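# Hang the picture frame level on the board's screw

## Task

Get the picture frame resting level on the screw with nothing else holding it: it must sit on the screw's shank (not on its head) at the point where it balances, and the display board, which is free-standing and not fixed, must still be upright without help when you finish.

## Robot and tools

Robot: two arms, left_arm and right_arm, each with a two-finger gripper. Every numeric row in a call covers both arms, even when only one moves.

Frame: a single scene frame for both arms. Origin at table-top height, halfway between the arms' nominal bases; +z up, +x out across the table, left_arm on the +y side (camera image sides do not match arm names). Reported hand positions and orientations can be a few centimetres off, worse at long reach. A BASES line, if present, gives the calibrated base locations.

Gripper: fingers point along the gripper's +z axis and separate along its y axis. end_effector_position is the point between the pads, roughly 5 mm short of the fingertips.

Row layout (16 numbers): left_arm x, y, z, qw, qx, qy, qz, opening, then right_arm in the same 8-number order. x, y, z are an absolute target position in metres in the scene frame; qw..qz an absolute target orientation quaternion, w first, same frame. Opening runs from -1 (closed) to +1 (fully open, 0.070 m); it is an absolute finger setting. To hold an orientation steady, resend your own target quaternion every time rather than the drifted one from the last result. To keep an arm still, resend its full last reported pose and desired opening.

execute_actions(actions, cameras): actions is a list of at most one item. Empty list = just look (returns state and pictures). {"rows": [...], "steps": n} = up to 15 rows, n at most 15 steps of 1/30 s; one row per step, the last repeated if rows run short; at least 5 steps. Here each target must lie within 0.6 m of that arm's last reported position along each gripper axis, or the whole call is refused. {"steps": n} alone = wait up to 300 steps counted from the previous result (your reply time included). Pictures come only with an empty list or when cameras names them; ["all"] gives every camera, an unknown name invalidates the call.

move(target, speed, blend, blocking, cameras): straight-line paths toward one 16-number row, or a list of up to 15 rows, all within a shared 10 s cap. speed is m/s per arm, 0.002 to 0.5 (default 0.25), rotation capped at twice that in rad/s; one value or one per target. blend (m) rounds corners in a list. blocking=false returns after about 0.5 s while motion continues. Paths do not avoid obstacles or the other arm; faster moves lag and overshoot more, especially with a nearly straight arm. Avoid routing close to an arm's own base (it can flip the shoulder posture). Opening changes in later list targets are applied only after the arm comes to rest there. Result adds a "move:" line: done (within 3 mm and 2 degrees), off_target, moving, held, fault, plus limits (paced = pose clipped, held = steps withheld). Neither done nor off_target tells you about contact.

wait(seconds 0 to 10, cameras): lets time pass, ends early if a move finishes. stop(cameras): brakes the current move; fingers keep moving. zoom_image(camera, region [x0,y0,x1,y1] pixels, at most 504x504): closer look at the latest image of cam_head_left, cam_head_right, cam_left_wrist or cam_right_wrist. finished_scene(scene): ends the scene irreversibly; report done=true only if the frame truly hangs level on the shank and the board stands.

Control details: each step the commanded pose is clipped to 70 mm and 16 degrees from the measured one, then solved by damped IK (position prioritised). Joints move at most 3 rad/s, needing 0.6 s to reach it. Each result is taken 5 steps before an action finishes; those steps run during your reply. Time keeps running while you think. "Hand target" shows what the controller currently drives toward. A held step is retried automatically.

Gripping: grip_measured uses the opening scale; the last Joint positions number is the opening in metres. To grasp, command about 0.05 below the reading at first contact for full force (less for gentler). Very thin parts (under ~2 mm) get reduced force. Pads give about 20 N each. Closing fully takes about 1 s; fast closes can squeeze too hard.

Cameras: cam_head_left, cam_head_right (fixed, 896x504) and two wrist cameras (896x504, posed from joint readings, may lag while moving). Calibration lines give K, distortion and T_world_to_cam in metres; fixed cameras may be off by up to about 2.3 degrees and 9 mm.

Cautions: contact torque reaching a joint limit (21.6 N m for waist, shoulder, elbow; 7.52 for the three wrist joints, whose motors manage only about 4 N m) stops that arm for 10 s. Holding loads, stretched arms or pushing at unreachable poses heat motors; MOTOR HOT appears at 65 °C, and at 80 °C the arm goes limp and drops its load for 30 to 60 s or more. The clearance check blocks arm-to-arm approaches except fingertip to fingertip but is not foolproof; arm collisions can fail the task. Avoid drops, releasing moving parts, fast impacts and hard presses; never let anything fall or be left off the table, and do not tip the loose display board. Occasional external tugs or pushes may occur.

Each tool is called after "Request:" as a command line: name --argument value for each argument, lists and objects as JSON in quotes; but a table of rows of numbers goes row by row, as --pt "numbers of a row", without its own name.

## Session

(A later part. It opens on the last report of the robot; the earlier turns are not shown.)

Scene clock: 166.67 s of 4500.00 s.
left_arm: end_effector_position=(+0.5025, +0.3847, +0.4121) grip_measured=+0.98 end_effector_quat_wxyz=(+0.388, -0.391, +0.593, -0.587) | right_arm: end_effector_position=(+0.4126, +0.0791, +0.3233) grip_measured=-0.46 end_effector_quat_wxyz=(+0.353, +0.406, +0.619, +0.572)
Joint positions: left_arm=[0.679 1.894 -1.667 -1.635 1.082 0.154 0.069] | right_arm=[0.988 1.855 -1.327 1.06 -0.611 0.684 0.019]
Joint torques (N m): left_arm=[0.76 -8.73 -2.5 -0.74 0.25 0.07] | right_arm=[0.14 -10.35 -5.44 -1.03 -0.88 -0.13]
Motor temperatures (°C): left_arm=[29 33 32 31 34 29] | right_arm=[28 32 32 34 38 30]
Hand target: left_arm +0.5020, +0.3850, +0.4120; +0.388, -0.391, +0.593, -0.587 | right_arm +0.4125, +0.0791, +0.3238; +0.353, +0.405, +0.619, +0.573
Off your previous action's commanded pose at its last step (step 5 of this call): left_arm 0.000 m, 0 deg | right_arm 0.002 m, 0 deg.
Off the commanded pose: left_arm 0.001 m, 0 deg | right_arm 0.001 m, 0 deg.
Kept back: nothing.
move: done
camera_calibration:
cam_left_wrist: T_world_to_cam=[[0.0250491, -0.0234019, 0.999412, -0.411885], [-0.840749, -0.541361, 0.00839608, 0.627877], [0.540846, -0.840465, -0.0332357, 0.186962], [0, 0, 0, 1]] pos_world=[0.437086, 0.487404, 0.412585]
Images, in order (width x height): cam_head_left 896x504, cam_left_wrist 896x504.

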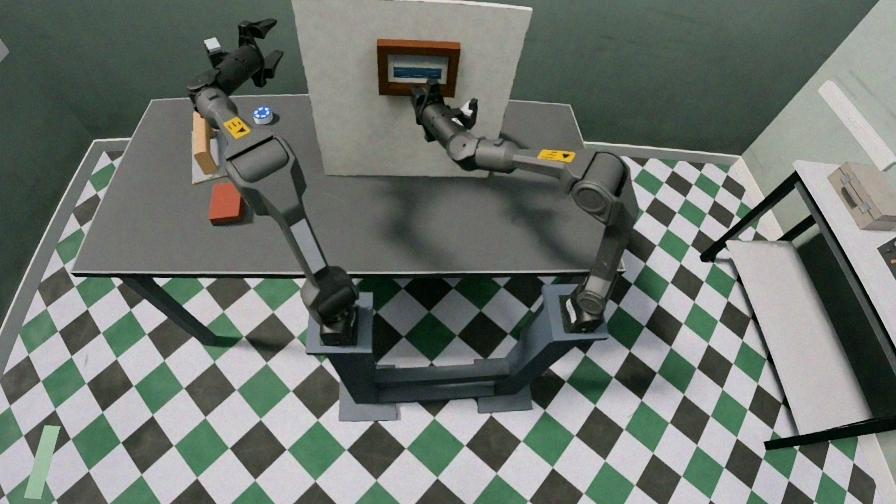

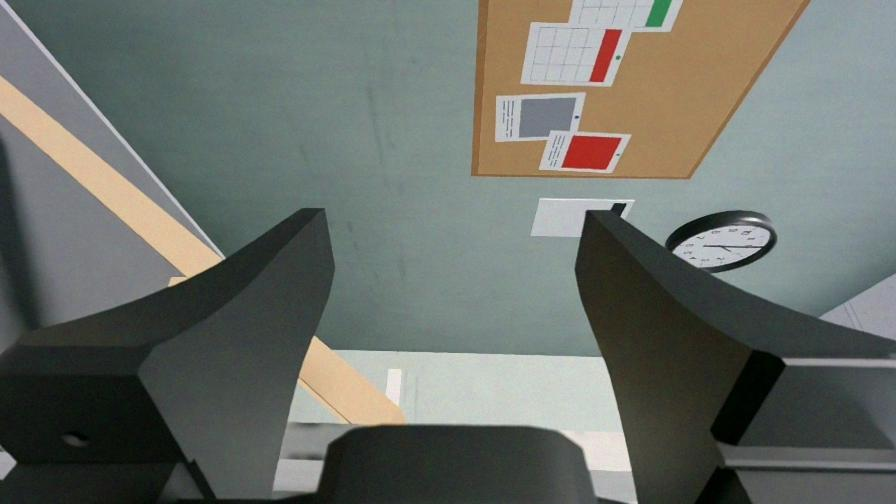

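Request:
move --target '[0.495,0.388,0.275,0.346107,-0.348682,0.61883,-0.612635,0.98,0.4125,0.0791,0.3238,0.353105,0.405406,0.619003,0.572528,-0.49]' --speed 0.15 --cameras '["cam_head_left","cam_left_wrist"]'

Request:
zoom_image --camera "cam_left_wrist" --region '[560, 400, 680, 504]'

Scene clock: 173.93 s of 4500.00 s.
left_arm: end_effector_position=(+0.4953, +0.3875, +0.2734) grip_measured=+0.98 end_effector_quat_wxyz=(+0.355, -0.376, +0.622, -0.588) | right_arm: end_effector_position=(+0.4126, +0.0791, +0.3233) grip_measured=-0.46 end_effector_quat_wxyz=(+0.353, +0.406, +0.619, +0.572)
Joint positions: left_arm=[0.715 2.06 -1.403 -1.732 1.223 0.587 0.069] | right_arm=[0.988 1.855 -1.327 1.06 -0.611 0.684 0.019]
Joint torques (N m): left_arm=[0.25 -9.8 -3.11 -0.63 0.58 -0.14] | right_arm=[-0.46 -9.96 -5.29 -0.82 -0.87 0.15]
Motor temperatures (°C): left_arm=[29 33 32 31 34 29] | right_arm=[28 32 33 34 38 30]
Hand target: left_arm +0.4952, +0.3878, +0.2751; +0.357, -0.375, +0.622, -0.587 | right_arm +0.4125, +0.0791, +0.3238; +0.353, +0.405, +0.619, +0.573
Off the commanded pose: left_arm 0.002 m, 4 deg | right_arm 0.001 m, 0 deg.
joint read past its limit (left arm) — joint 5 (wrist pitch), upper limit.
joint sent to its limit (left arm) — joint 5 (wrist pitch), upper limit.
Kept back: nothing.
move: off_target (left_arm)
camera_calibration:
cam_left_wrist: T_world_to_cam=[[0.065468, -0.0469842, 0.996748, -0.283196], [-0.879795, -0.47403, 0.0354418, 0.610341], [0.470823, -0.879254, -0.0723703, 0.24904], [0, 0, 0, 1]] pos_world=[0.438261, 0.494984, 0.278667]
Images, in order (width x height): cam_head_left 896x504, cam_left_wrist 896x504.

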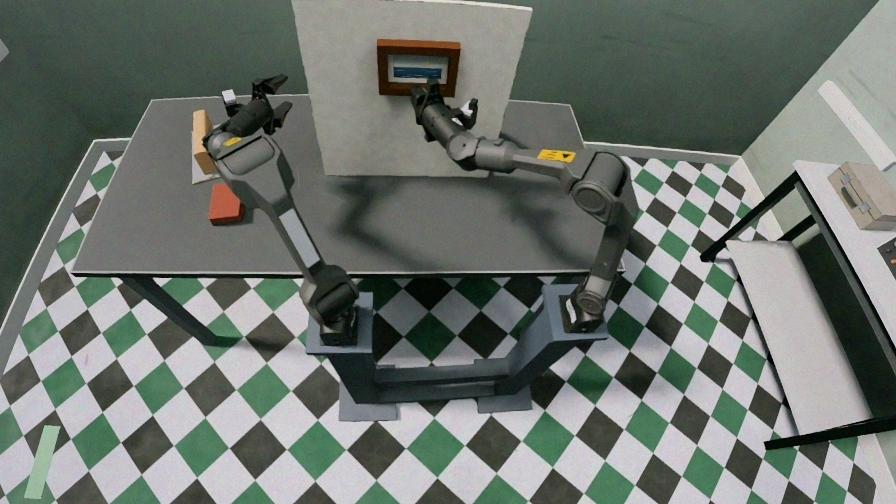

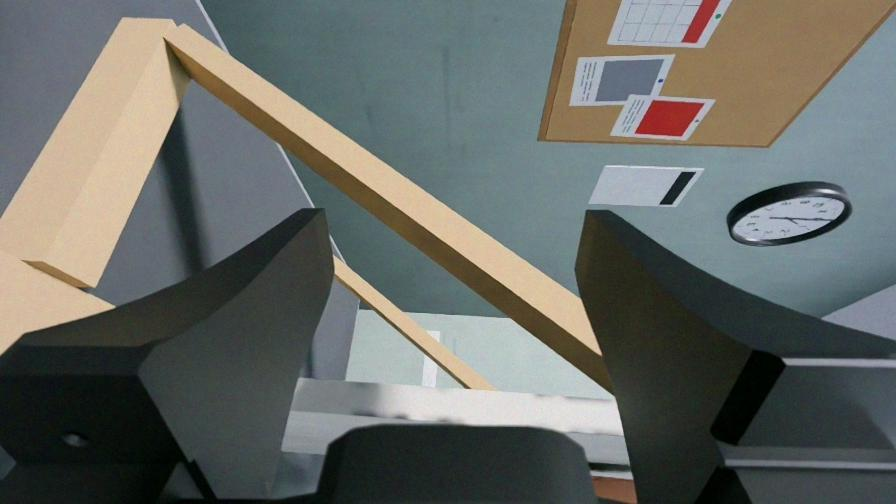

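Scaled by 4.200 from the camera's 896x504 image, which has a finer 1280x720 frame.

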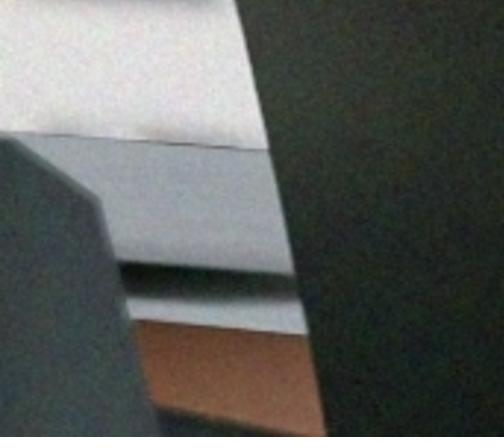

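Request:
move --target '[0.507,0.388,0.252,0.357,-0.375,0.622,-0.587,0.98,0.4125,0.0791,0.3238,0.353105,0.405406,0.619003,0.572528,-0.49]' --speed 0.15 --cameras '["cam_left_wrist"]'

Request:
zoom_image --camera "cam_left_wrist" --region '[560, 400, 680, 504]'

Scene clock: 175.73 s of 4500.00 s.
left_arm: end_effector_position=(+0.5070, +0.3881, +0.2516) grip_measured=+0.98 end_effector_quat_wxyz=(+0.354, -0.375, +0.624, -0.587) | right_arm: end_effector_position=(+0.4126, +0.0791, +0.3233) grip_measured=-0.46 end_effector_quat_wxyz=(+0.353, +0.406, +0.619, +0.572)
Joint positions: left_arm=[0.698 2.127 -1.429 -1.752 1.216 0.634 0.069] | right_arm=[0.988 1.855 -1.327 1.06 -0.611 0.684 0.019]
Joint torques (N m): left_arm=[-0.25 -9.42 -2.84 -0.66 0.63 0.01] | right_arm=[-0.48 -9.82 -5.22 -0.83 -0.86 0.15]
Motor temperatures (°C): left_arm=[29 33 32 31 34 29] | right_arm=[28 32 33 34 38 30]
Hand target: left_arm +0.5070, +0.3881, +0.2521; +0.355, -0.375, +0.625, -0.586 | right_arm +0.4125, +0.0791, +0.3238; +0.353, +0.405, +0.619, +0.573
Off the commanded pose: left_arm 0.000 m, 0 deg | right_arm 0.001 m, 0 deg.
joint read past its limit (left arm) — joint 4 (forearm roll), lower limit.
joint sent to its limit (left arm) — joint 4 (forearm roll), lower limit.
Kept back: nothing.
move: done
camera_calibration:
cam_left_wrist: T_world_to_cam=[[0.0682155, -0.0511585, 0.996358, -0.261837], [-0.881532, -0.470736, 0.0361838, 0.621102], [0.46717, -0.88079, -0.0772093, 0.246104], [0, 0, 0, 1]] pos_world=[0.45041, 0.495745, 0.257411]
Images, in order (width x height): cam_left_wrist 896x504.

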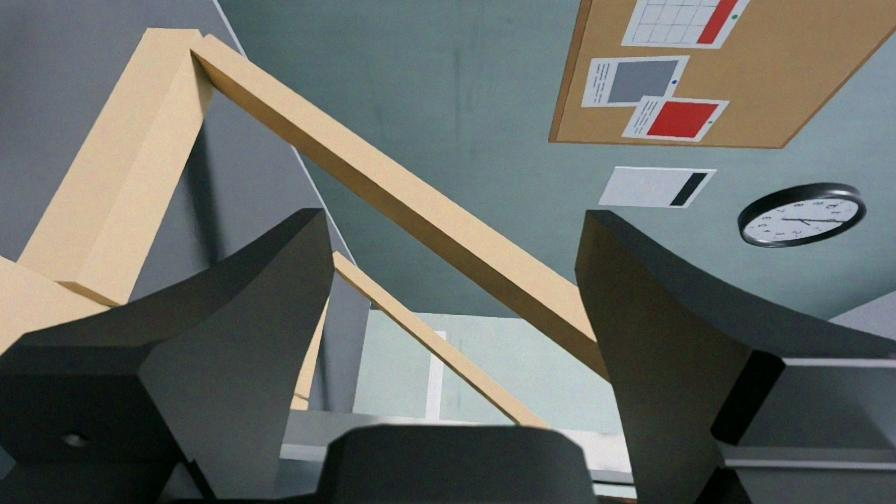

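Scaled by 4.200 from the camera's 896x504 image, which has a finer 1280x720 frame.

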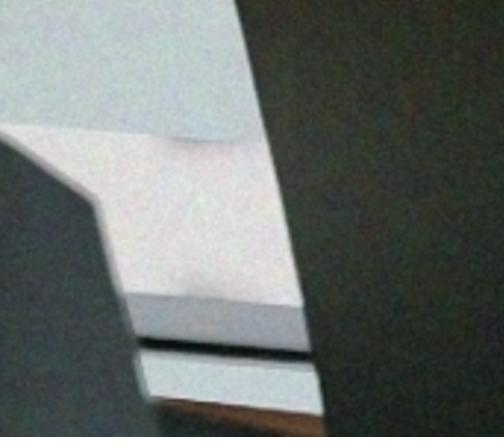

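Request:
execute_actions --actions '[]' --cameras '["all"]'

Scene clock: 177.53 s of 4500.00 s.
left_arm: end_effector_position=(+0.5069, +0.3880, +0.2520) grip_measured=+0.98 end_effector_quat_wxyz=(+0.354, -0.375, +0.624, -0.587) | right_arm: end_effector_position=(+0.4126, +0.0791, +0.3233) grip_measured=-0.46 end_effector_quat_wxyz=(+0.353, +0.406, +0.619, +0.572)
Joint positions: left_arm=[0.698 2.127 -1.429 -1.752 1.216 0.634 0.069] | right_arm=[0.988 1.855 -1.327 1.06 -0.611 0.684 0.019]
Joint torques (N m): left_arm=[0.32 -10.13 -1.79 -0.56 0.81 -0.01] | right_arm=[-0.45 -9.67 -5.18 -0.85 -0.85 0.13]
Motor temperatures (°C): left_arm=[29 33 32 31 34 29] | right_arm=[28 32 33 34 38 30]
Hand target: left_arm +0.5070, +0.3881, +0.2521; +0.355, -0.375, +0.625, -0.586 | right_arm +0.4125, +0.0791, +0.3238; +0.353, +0.405, +0.619, +0.573
Off the commanded pose: left_arm 0.000 m, 0 deg | right_arm 0.001 m, 0 deg.
Steps of this call (1-54: nothing new was sent). Readings (end_effector_position of left_arm | right_arm):
1: (+0.5070, +0.3881, +0.2516) | (+0.4126, +0.0791, +0.3233)
2: (+0.5070, +0.3881, +0.2516) | (+0.4126, +0.0791, +0.3233)
4: (+0.5070, +0.3881, +0.2516) | (+0.4126, +0.0791, +0.3233)
8: (+0.5070, +0.3881, +0.2516) | (+0.4126, +0.0791, +0.3233)
54: the state above
camera_calibration:
cam_left_wrist: T_world_to_cam=[[0.0675461, -0.0517134, 0.996375, -0.261707], [-0.881556, -0.470755, 0.0353294, 0.621253], [0.467222, -0.880747, -0.077386, 0.246124], [0, 0, 0, 1]] pos_world=[0.450352, 0.495697, 0.257856]
cam_right_wrist: T_world_to_cam=[[-0.123953, 0.0150971, -0.992173, 0.371372], [-0.880127, 0.460106, 0.116956, 0.282614], [0.458271, 0.887735, -0.043744, -0.12679], [0, 0, 0, 1]] pos_world=[0.352872, -0.0230835, 0.329866]

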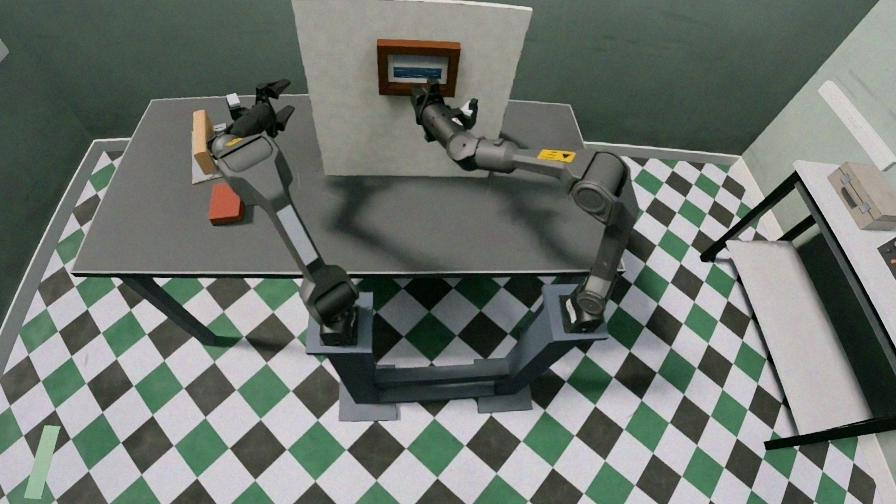

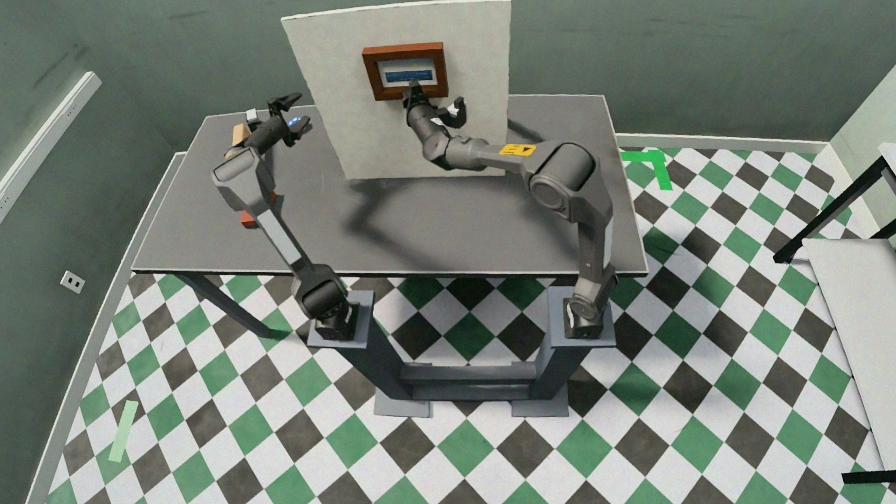

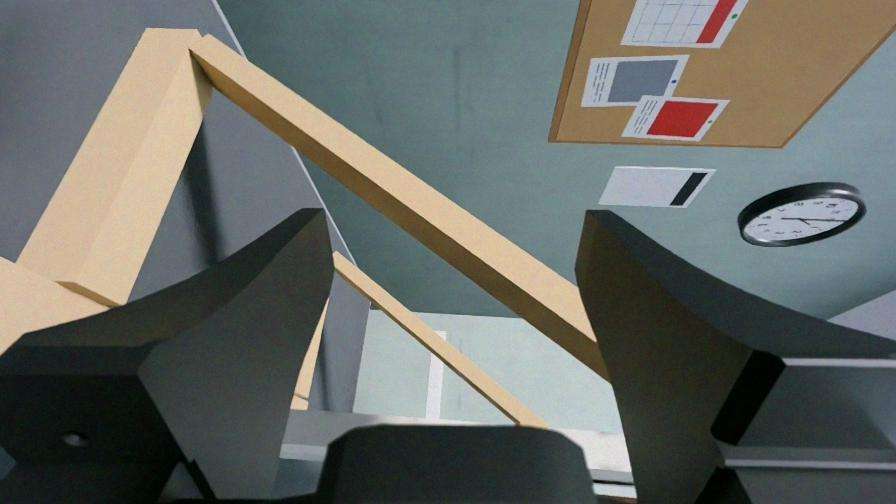

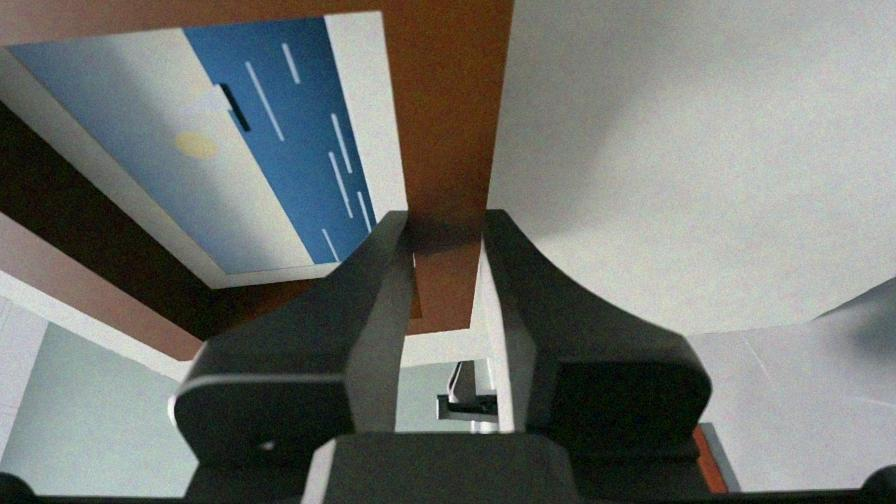

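Request:
zoom_image --camera "cam_left_wrist" --region '[575, 424, 655, 504]'

Request:
zoom_image --camera "cam_head_left" --region '[365, 25, 475, 105]'

Scaled by 6.300 from the camera's 896x504 image, which has a finer 1280x720 frame.

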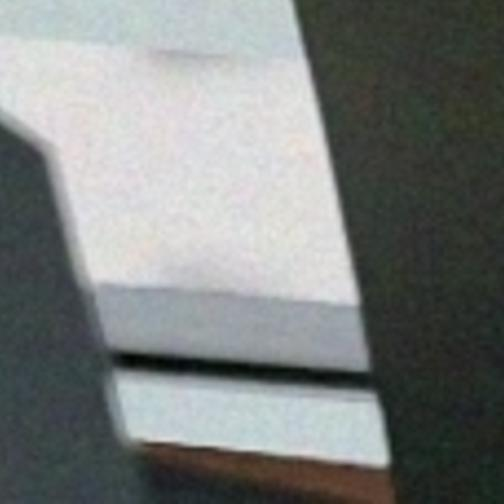

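Scaled by 4.582 from the camera's 896x504 image, which has a finer 1280x720 frame.

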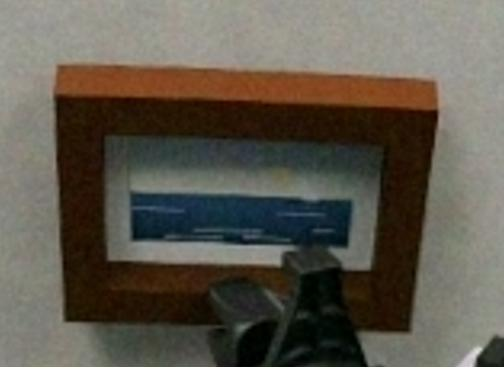

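Request:
move --target '[0.507,0.388,0.287,0.355,-0.375,0.624,-0.587,0.98,0.4125,0.0791,0.3238,0.353105,0.405406,0.619003,0.572528,-0.49]' --speed 0.1 --cameras '["cam_left_wrist"]'

Request:
zoom_image --camera "cam_left_wrist" --region '[575, 424, 655, 504]'

Scene clock: 181.07 s of 4500.00 s.
left_arm: end_effector_position=(+0.5069, +0.3880, +0.2882) grip_measured=+0.98 end_effector_quat_wxyz=(+0.356, -0.374, +0.624, -0.587) | right_arm: end_effector_position=(+0.4126, +0.0791, +0.3233) grip_measured=-0.46 end_effector_quat_wxyz=(+0.353, +0.406, +0.619, +0.572)
Joint positions: left_arm=[0.698 2.068 -1.484 -1.712 1.199 0.517 0.069] | right_arm=[0.988 1.855 -1.327 1.06 -0.611 0.684 0.019]
Joint torques (N m): left_arm=[-0.2 -8.67 -2.08 -0.62 0.42 0.15] | right_arm=[-0.47 -9.34 -5.05 -0.86 -0.83 0.12]
Motor temperatures (°C): left_arm=[29 33 32 31 34 29] | right_arm=[28 32 33 34 38 30]
Hand target: left_arm +0.5070, +0.3880, +0.2870; +0.355, -0.375, +0.624, -0.587 | right_arm +0.4125, +0.0791, +0.3238; +0.353, +0.405, +0.619, +0.573
Off the commanded pose: left_arm 0.001 m, 0 deg | right_arm 0.001 m, 0 deg.
Kept back: nothing.
move: done
camera_calibration:
cam_left_wrist: T_world_to_cam=[[0.0644767, -0.0518427, 0.996572, -0.296273], [-0.881217, -0.471595, 0.0324805, 0.620871], [0.468295, -0.88029, -0.0760915, 0.247875], [0, 0, 0, 1]] pos_world=[0.450147, 0.495642, 0.293953]
Images, in order (width x height): cam_left_wrist 896x504.

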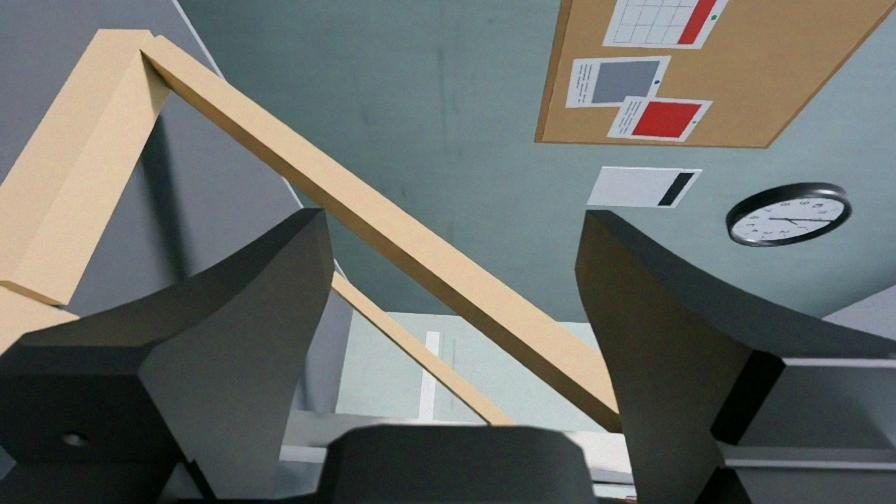

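Scaled by 6.300 from the camera's 896x504 image, which has a finer 1280x720 frame.

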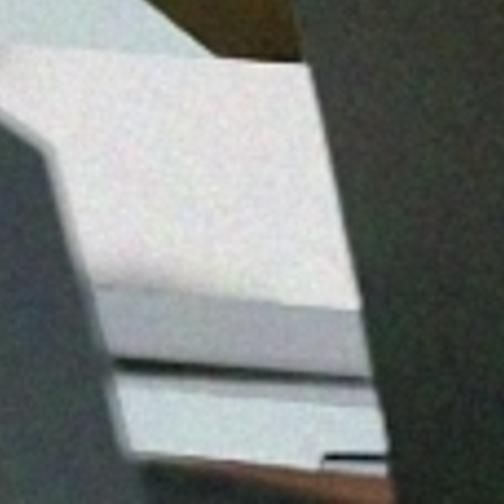

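Request:
move --target '[0.507,0.388,0.302,0.355,-0.375,0.624,-0.587,0.98,0.4125,0.0791,0.3238,0.353105,0.405406,0.619003,0.572528,-0.49]' --speed 0.1 --cameras '["cam_left_wrist"]'

Request:
zoom_image --camera "cam_left_wrist" --region '[585, 444, 645, 504]'

Scene clock: 182.10 s of 4500.00 s.
left_arm: end_effector_position=(+0.5070, +0.3882, +0.3017) grip_measured=+0.98 end_effector_quat_wxyz=(+0.355, -0.375, +0.624, -0.587) | right_arm: end_effector_position=(+0.4126, +0.0791, +0.3233) grip_measured=-0.46 end_effector_quat_wxyz=(+0.353, +0.406, +0.619, +0.572)
Joint positions: left_arm=[0.698 2.05 -1.512 -1.693 1.192 0.464 0.069] | right_arm=[0.988 1.855 -1.327 1.06 -0.611 0.684 0.019]
Joint torques (N m): left_arm=[-0.81 -9.5 -2.69 -0.62 0.34 0.08] | right_arm=[-0.44 -9.28 -4.97 -0.86 -0.83 0.12]
Motor temperatures (°C): left_arm=[29 33 32 31 34 29] | right_arm=[28 32 33 34 38 30]
Hand target: left_arm +0.5070, +0.3880, +0.3020; +0.355, -0.375, +0.624, -0.587 | right_arm +0.4125, +0.0791, +0.3238; +0.353, +0.405, +0.619, +0.573
Off the commanded pose: left_arm 0.000 m, 0 deg | right_arm 0.001 m, 0 deg.
Kept back: nothing.
move: done
camera_calibration:
cam_left_wrist: T_world_to_cam=[[0.067213, -0.05016, 0.996477, -0.311675], [-0.880962, -0.47184, 0.0356702, 0.619653], [0.468388, -0.880256, -0.0759029, 0.248859], [0, 0, 0, 1]] pos_world=[0.450277, 0.495803, 0.307363]
Images, in order (width x height): cam_left_wrist 896x504.

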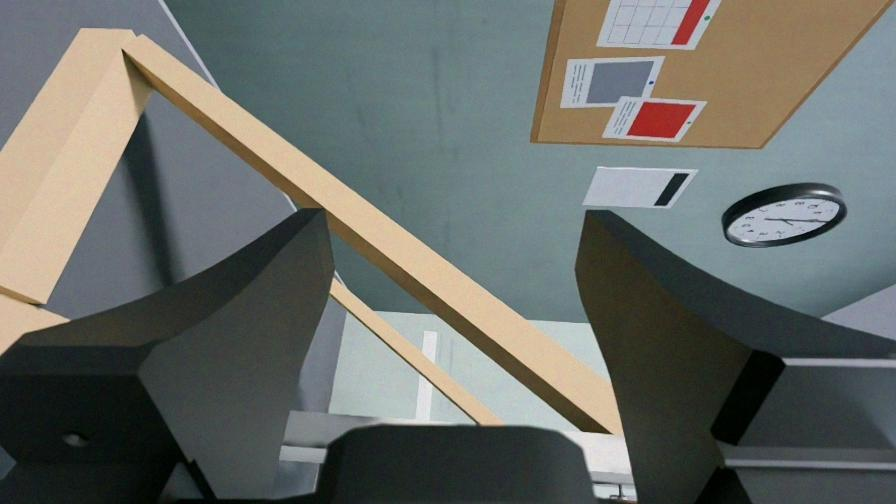

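Scaled by 8.400 from the camera's 896x504 image, which has a finer 1280x720 frame.

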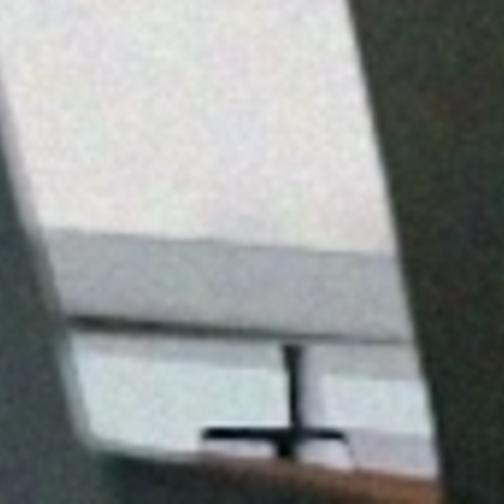

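Request:
zoom_image --camera "cam_left_wrist" --region '[604, 476, 636, 504]'

Scaled by 15.750 from the camera's 896x504 image, which has a finer 1280x720 frame.

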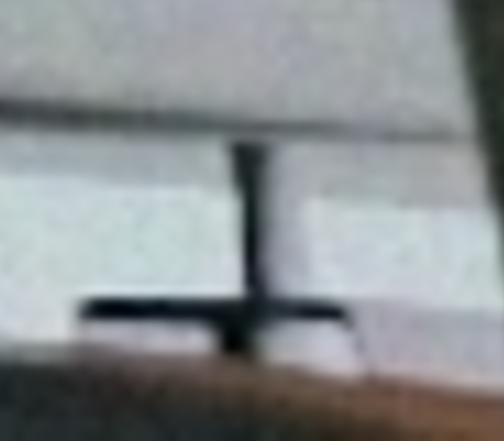

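Request:
move --target '[0.507,0.388,0.302,0.355,-0.375,0.624,-0.587,-0.9,0.4125,0.0791,0.3238,0.353105,0.405406,0.619003,0.572528,-0.49]' --speed 0.1 --cameras '["cam_left_wrist"]'

Request:
zoom_image --camera "cam_left_wrist" --region '[585, 444, 645, 504]'

Scene clock: 185.77 s of 4500.00 s.
left_arm: end_effector_position=(+0.5070, +0.3882, +0.3017) grip_measured=-0.90 end_effector_quat_wxyz=(+0.355, -0.375, +0.624, -0.587) | right_arm: end_effector_position=(+0.4126, +0.0791, +0.3233) grip_measured=-0.46 end_effector_quat_wxyz=(+0.353, +0.406, +0.619, +0.572)
Joint positions: left_arm=[0.698 2.05 -1.512 -1.693 1.192 0.464 0.003] | right_arm=[0.988 1.855 -1.327 1.06 -0.611 0.684 0.019]
Joint torques (N m): left_arm=[-0.69 -8.9 -2.09 -0.7 0.39 0.08] | right_arm=[-0.46 -9 -4.87 -0.88 -0.81 0.09]
Motor temperatures (°C): left_arm=[29 33 32 31 34 29] | right_arm=[28 32 33 34 38 30]
Hand target: left_arm +0.5070, +0.3880, +0.3020; +0.355, -0.375, +0.624, -0.587 | right_arm +0.4125, +0.0791, +0.3238; +0.353, +0.405, +0.619, +0.573
Off the commanded pose: left_arm 0.000 m, 0 deg | right_arm 0.001 m, 0 deg.
Kept back: nothing.
move: done
camera_calibration:
cam_left_wrist: T_world_to_cam=[[0.067213, -0.05016, 0.996477, -0.311675], [-0.880962, -0.47184, 0.0356702, 0.619653], [0.468388, -0.880256, -0.0759029, 0.248859], [0, 0, 0, 1]] pos_world=[0.450277, 0.495803, 0.307363]
Images, in order (width x height): cam_left_wrist 896x504.

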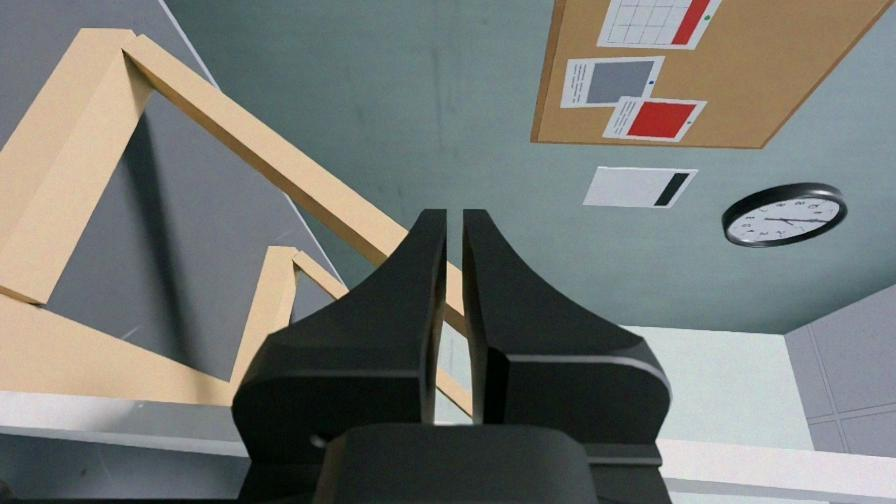

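Scaled by 8.400 from the camera's 896x504 image, which has a finer 1280x720 frame.

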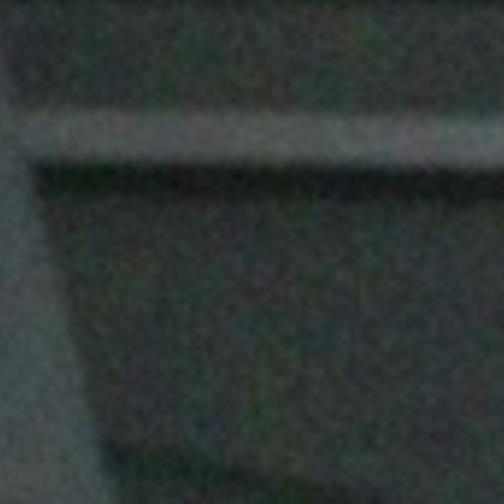

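Request:
move --pt "0.507 0.388 0.302 0.355 -0.375 0.624 -0.587 -0.9 0.4158 0.0791 0.3240 0.353105 0.405406 0.619003 0.572528 -0.49" --pt "0.507 0.388 0.302 0.355 -0.375 0.624 -0.587 -0.9 0.4158 0.0791 0.3226 0.353105 0.405406 0.619003 0.572528 -0.49" --speed 0.02 --blend 0.0005 --cameras '["cam_head_left"]'

Request:
zoom_image --camera "cam_head_left" --region '[365, 25, 475, 105]'

Scene clock: 190.20 s of 4500.00 s.
left_arm: end_effector_position=(+0.5070, +0.3882, +0.3017) grip_measured=-0.90 end_effector_quat_wxyz=(+0.355, -0.375, +0.624, -0.587) | right_arm: end_effector_position=(+0.4154, +0.0797, +0.3236) grip_measured=-0.46 end_effector_quat_wxyz=(+0.353, +0.405, +0.619, +0.574)
Joint positions: left_arm=[0.698 2.05 -1.512 -1.693 1.192 0.464 0.003] | right_arm=[0.982 1.861 -1.335 1.049 -0.604 0.691 0.019]
Joint torques (N m): left_arm=[-0.59 -8.37 -1.99 -0.81 0.47 0.07] | right_arm=[-1.41 -7.95 -4.2 -0.63 -0.85 0.12]
Motor temperatures (°C): left_arm=[29 33 32 31 34 29] | right_arm=[28 32 33 34 38 30]
Hand target: left_arm +0.5070, +0.3880, +0.3020; +0.355, -0.375, +0.624, -0.587 | right_arm +0.4158, +0.0791, +0.3226; +0.353, +0.405, +0.619, +0.573
Off the commanded pose: left_arm 0.000 m, 0 deg | right_arm 0.001 m, 0 deg.
Kept back: nothing.
move: done
Images, in order (width x height): cam_head_left 896x504.

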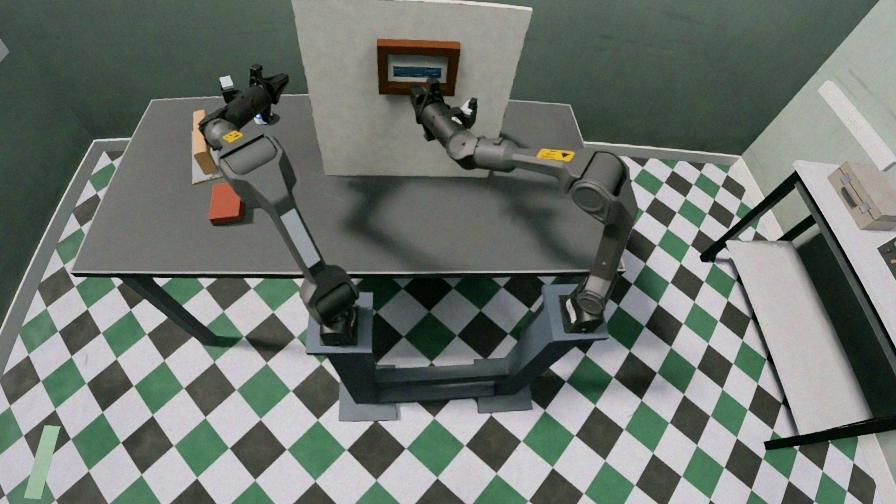

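Scaled by 4.582 from the camera's 896x504 image, which has a finer 1280x720 frame.

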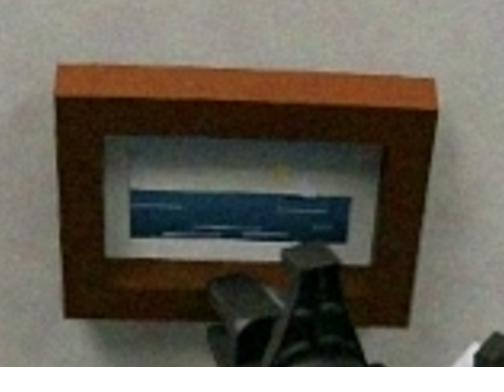

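Request:
move --target '[0.507,0.388,0.302,0.355,-0.375,0.624,-0.587,0.98,0.4158,0.0791,0.3220,0.353105,0.405406,0.619003,0.572528,-0.49]' --speed 0.02 --cameras '["cam_left_wrist"]'

Request:
zoom_image --camera "cam_left_wrist" --region '[585, 444, 645, 504]'

Scene clock: 191.97 s of 4500.00 s.
left_arm: end_effector_position=(+0.5070, +0.3882, +0.3017) grip_measured=+0.98 end_effector_quat_wxyz=(+0.355, -0.375, +0.624, -0.587) | right_arm: end_effector_position=(+0.4157, +0.0791, +0.3224) grip_measured=-0.46 end_effector_quat_wxyz=(+0.353, +0.405, +0.619, +0.573)
Joint positions: left_arm=[0.698 2.05 -1.512 -1.693 1.192 0.464 0.069] | right_arm=[0.981 1.862 -1.332 1.047 -0.606 0.694 0.019]
Joint torques (N m): left_arm=[-0.68 -8.2 -2.14 -0.86 0.49 0.07] | right_arm=[-0.91 -6.81 -3.64 -0.57 -0.53 0.23]
Motor temperatures (°C): left_arm=[29 33 32 31 34 29] | right_arm=[28 32 33 34 38 30]
Hand target: left_arm +0.5070, +0.3880, +0.3020; +0.355, -0.375, +0.624, -0.587 | right_arm +0.4158, +0.0791, +0.3220; +0.353, +0.405, +0.619, +0.573
Off the commanded pose: left_arm 0.000 m, 0 deg | right_arm 0.000 m, 0 deg.
Kept back: nothing.
move: done
camera_calibration:
cam_left_wrist: T_world_to_cam=[[0.067213, -0.05016, 0.996477, -0.311675], [-0.880962, -0.47184, 0.0356702, 0.619653], [0.468388, -0.880256, -0.0759029, 0.248859], [0, 0, 0, 1]] pos_world=[0.450277, 0.495803, 0.307363]
Images, in order (width x height): cam_left_wrist 896x504.

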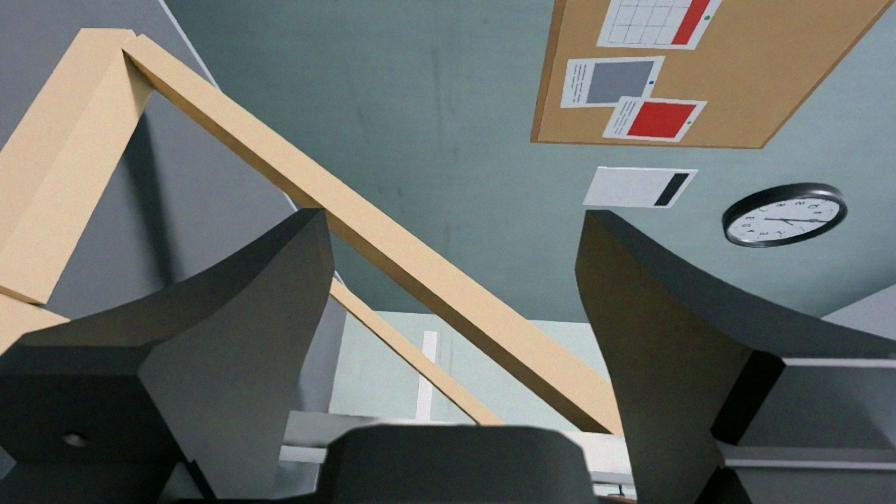

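Scaled by 8.400 from the camera's 896x504 image, which has a finer 1280x720 frame.

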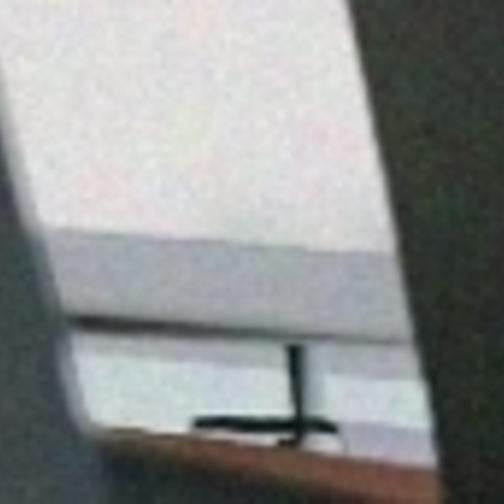

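Request:
zoom_image --camera "cam_left_wrist" --region '[604, 476, 636, 504]'

Scaled by 15.750 from the camera's 896x504 image, which has a finer 1280x720 frame.

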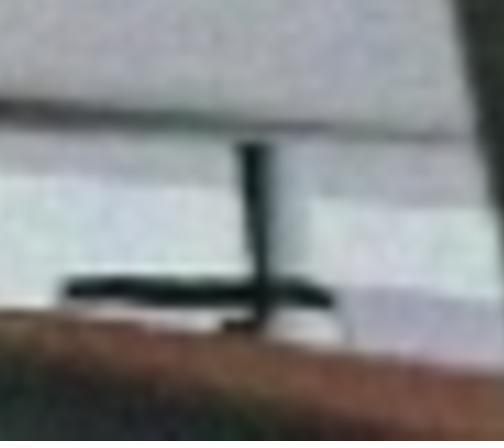

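Request:
zoom_image --camera "cam_head_left" --region '[370, 30, 430, 70]'

Request:
zoom_image --camera "cam_head_left" --region '[430, 30, 490, 70]'

This scene's latest camera images include none from cam_head_left. They are from: cam_left_wrist. cam_head_left's image comes with the result of a call that names it in "cameras".

This scene's latest camera images include none from cam_head_left. They are from: cam_left_wrist. cam_head_left's image comes with the result of a call that names it in "cameras".

Request:
execute_actions --actions '[]' --cameras '["cam_head_left", "cam_head_right"]'

Request:
zoom_image --camera "cam_head_left" --region '[370, 30, 430, 70]'

Request:
zoom_image --camera "cam_head_left" --region '[430, 30, 490, 70]'

Scene clock: 192.83 s of 4500.00 s.
left_arm: end_effector_position=(+0.5070, +0.3882, +0.3017) grip_measured=+0.98 end_effector_quat_wxyz=(+0.355, -0.375, +0.624, -0.587) | right_arm: end_effector_position=(+0.4157, +0.0791, +0.3224) grip_measured=-0.46 end_effector_quat_wxyz=(+0.353, +0.405, +0.619, +0.573)
Joint positions: left_arm=[0.698 2.05 -1.512 -1.693 1.192 0.464 0.069] | right_arm=[0.981 1.862 -1.332 1.047 -0.606 0.694 0.019]
Joint torques (N m): left_arm=[-0.66 -8.31 -2.07 -0.85 0.52 0.09] | right_arm=[-0.56 -7.09 -3.87 -0.5 -0.37 0.19]
Motor temperatures (°C): left_arm=[29 33 32 31 34 29] | right_arm=[28 32 33 34 38 30]
Hand target: left_arm +0.5070, +0.3880, +0.3020; +0.355, -0.375, +0.624, -0.587 | right_arm +0.4158, +0.0791, +0.3220; +0.353, +0.405, +0.619, +0.573
Off the commanded pose: left_arm 0.000 m, 0 deg | right_arm 0.000 m, 0 deg.
Steps of this call (1-26: nothing new was sent). Readings (end_effector_position of left_arm | right_arm):
1: (+0.5070, +0.3882, +0.3017) | (+0.4157, +0.0791, +0.3224)
2: (+0.5070, +0.3882, +0.3017) | (+0.4157, +0.0791, +0.3224)
4: (+0.5070, +0.3882, +0.3017) | (+0.4157, +0.0791, +0.3224)
8: (+0.5070, +0.3882, +0.3017) | (+0.4157, +0.0791, +0.3224)
26: the state above
Images, in order (width x height): cam_head_left 896x504, cam_head_right 896x504.

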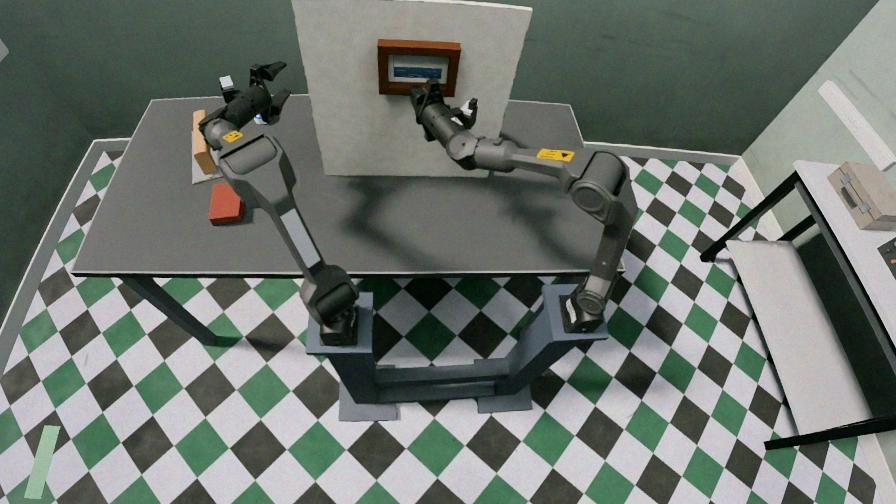

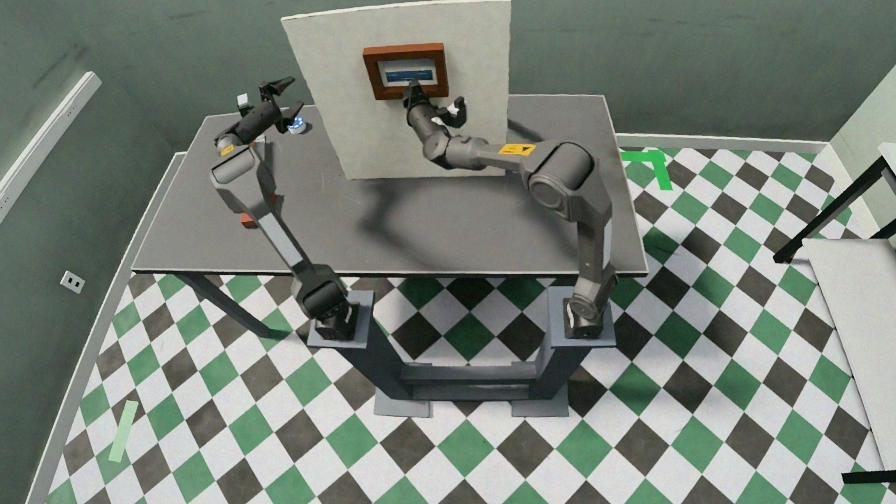

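Scaled by 8.400 from the camera's 896x504 image, which has a finer 1280x720 frame.

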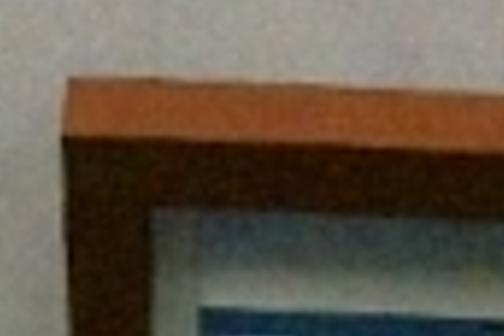

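Scaled by 8.400 from the camera's 896x504 image, which has a finer 1280x720 frame.

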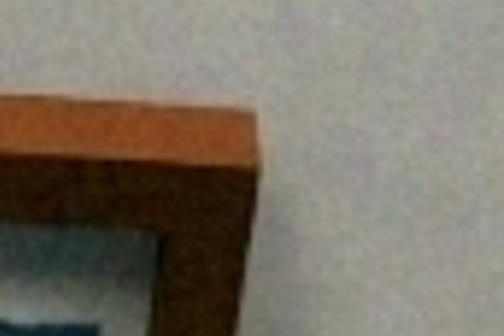

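Request:
move --pt "0.507 0.388 0.302 0.355 -0.375 0.624 -0.587 0.98 0.4158 0.0788 0.3222 0.353863 0.404507 0.620331 0.571258 -0.49" --pt "0.507 0.388 0.302 0.355 -0.375 0.624 -0.587 0.98 0.4158 0.0788 0.3222 0.353863 0.404507 0.620331 0.571258 -0.455" --pt "0.507 0.388 0.302 0.355 -0.375 0.624 -0.587 0.98 0.4158 0.0788 0.3222 0.353863 0.404507 0.620331 0.571258 -0.42" --speed 0.02 --cameras '["cam_head_left", "cam_left_wrist"]'

Request:
zoom_image --camera "cam_head_left" --region '[370, 30, 430, 70]'

Request:
zoom_image --camera "cam_head_left" --region '[430, 30, 490, 70]'

Request:
zoom_image --camera "cam_left_wrist" --region '[604, 476, 636, 504]'

Scene clock: 196.03 s of 4500.00 s.
left_arm: end_effector_position=(+0.5070, +0.3882, +0.3017) grip_measured=+0.98 end_effector_quat_wxyz=(+0.355, -0.375, +0.624, -0.587) | right_arm: end_effector_position=(+0.4160, +0.0788, +0.3217) grip_measured=-0.42 end_effector_quat_wxyz=(+0.354, +0.405, +0.620, +0.571)
Joint positions: left_arm=[0.698 2.05 -1.512 -1.693 1.192 0.464 0.069] | right_arm=[0.98 1.862 -1.332 1.051 -0.604 0.687 0.02]
Joint torques (N m): left_arm=[-0.6 -8.22 -2.09 -0.89 0.57 0.1] | right_arm=[0.8 -9.24 -4.79 -0.83 -0.67 -0.12]
Motor temperatures (°C): left_arm=[29 33 32 31 34 29] | right_arm=[28 32 33 34 38 30]
Hand target: left_arm +0.5070, +0.3880, +0.3020; +0.355, -0.375, +0.624, -0.587 | right_arm +0.4158, +0.0788, +0.3222; +0.354, +0.405, +0.620, +0.571
Off the commanded pose: left_arm 0.000 m, 0 deg | right_arm 0.001 m, 0 deg.
Kept back: nothing.
move: done
camera_calibration:
cam_left_wrist: T_world_to_cam=[[0.067213, -0.05016, 0.996477, -0.311675], [-0.880962, -0.47184, 0.0356702, 0.619653], [0.468388, -0.880256, -0.0759029, 0.248859], [0, 0, 0, 1]] pos_world=[0.450277, 0.495803, 0.307363]
Images, in order (width x height): cam_head_left 896x504, cam_left_wrist 896x504.

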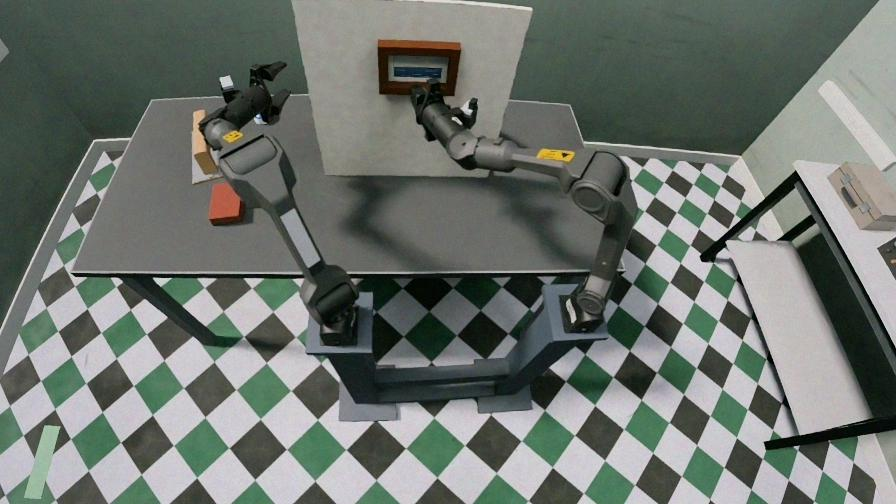

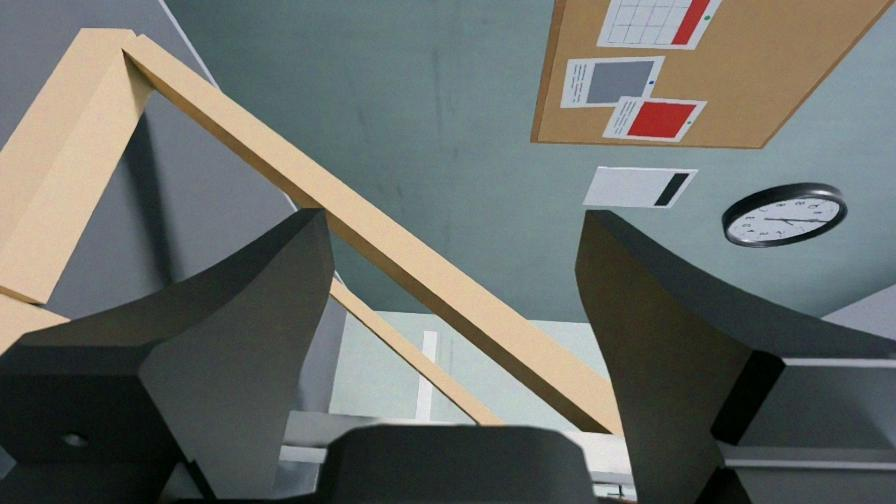

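Scaled by 8.400 from the camera's 896x504 image, which has a finer 1280x720 frame.

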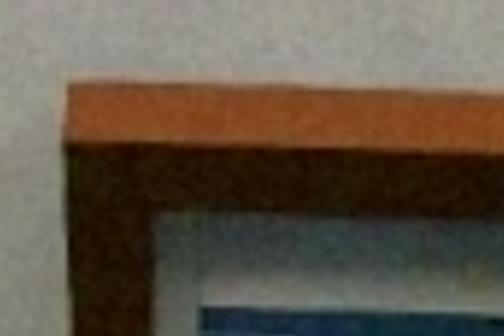

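Scaled by 8.400 from the camera's 896x504 image, which has a finer 1280x720 frame.

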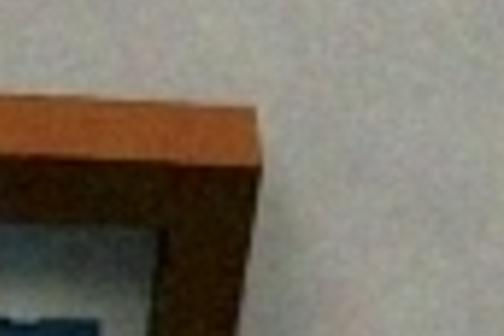

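Scaled by 15.750 from the camera's 896x504 image, which has a finer 1280x720 frame.

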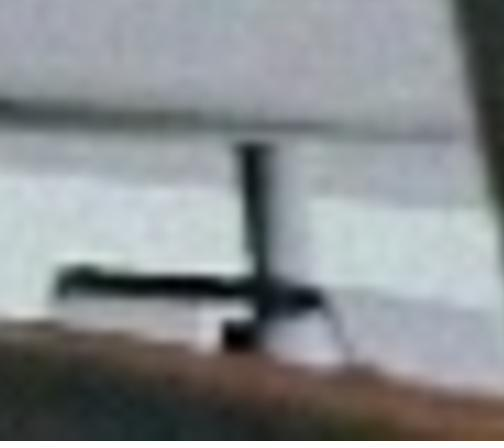

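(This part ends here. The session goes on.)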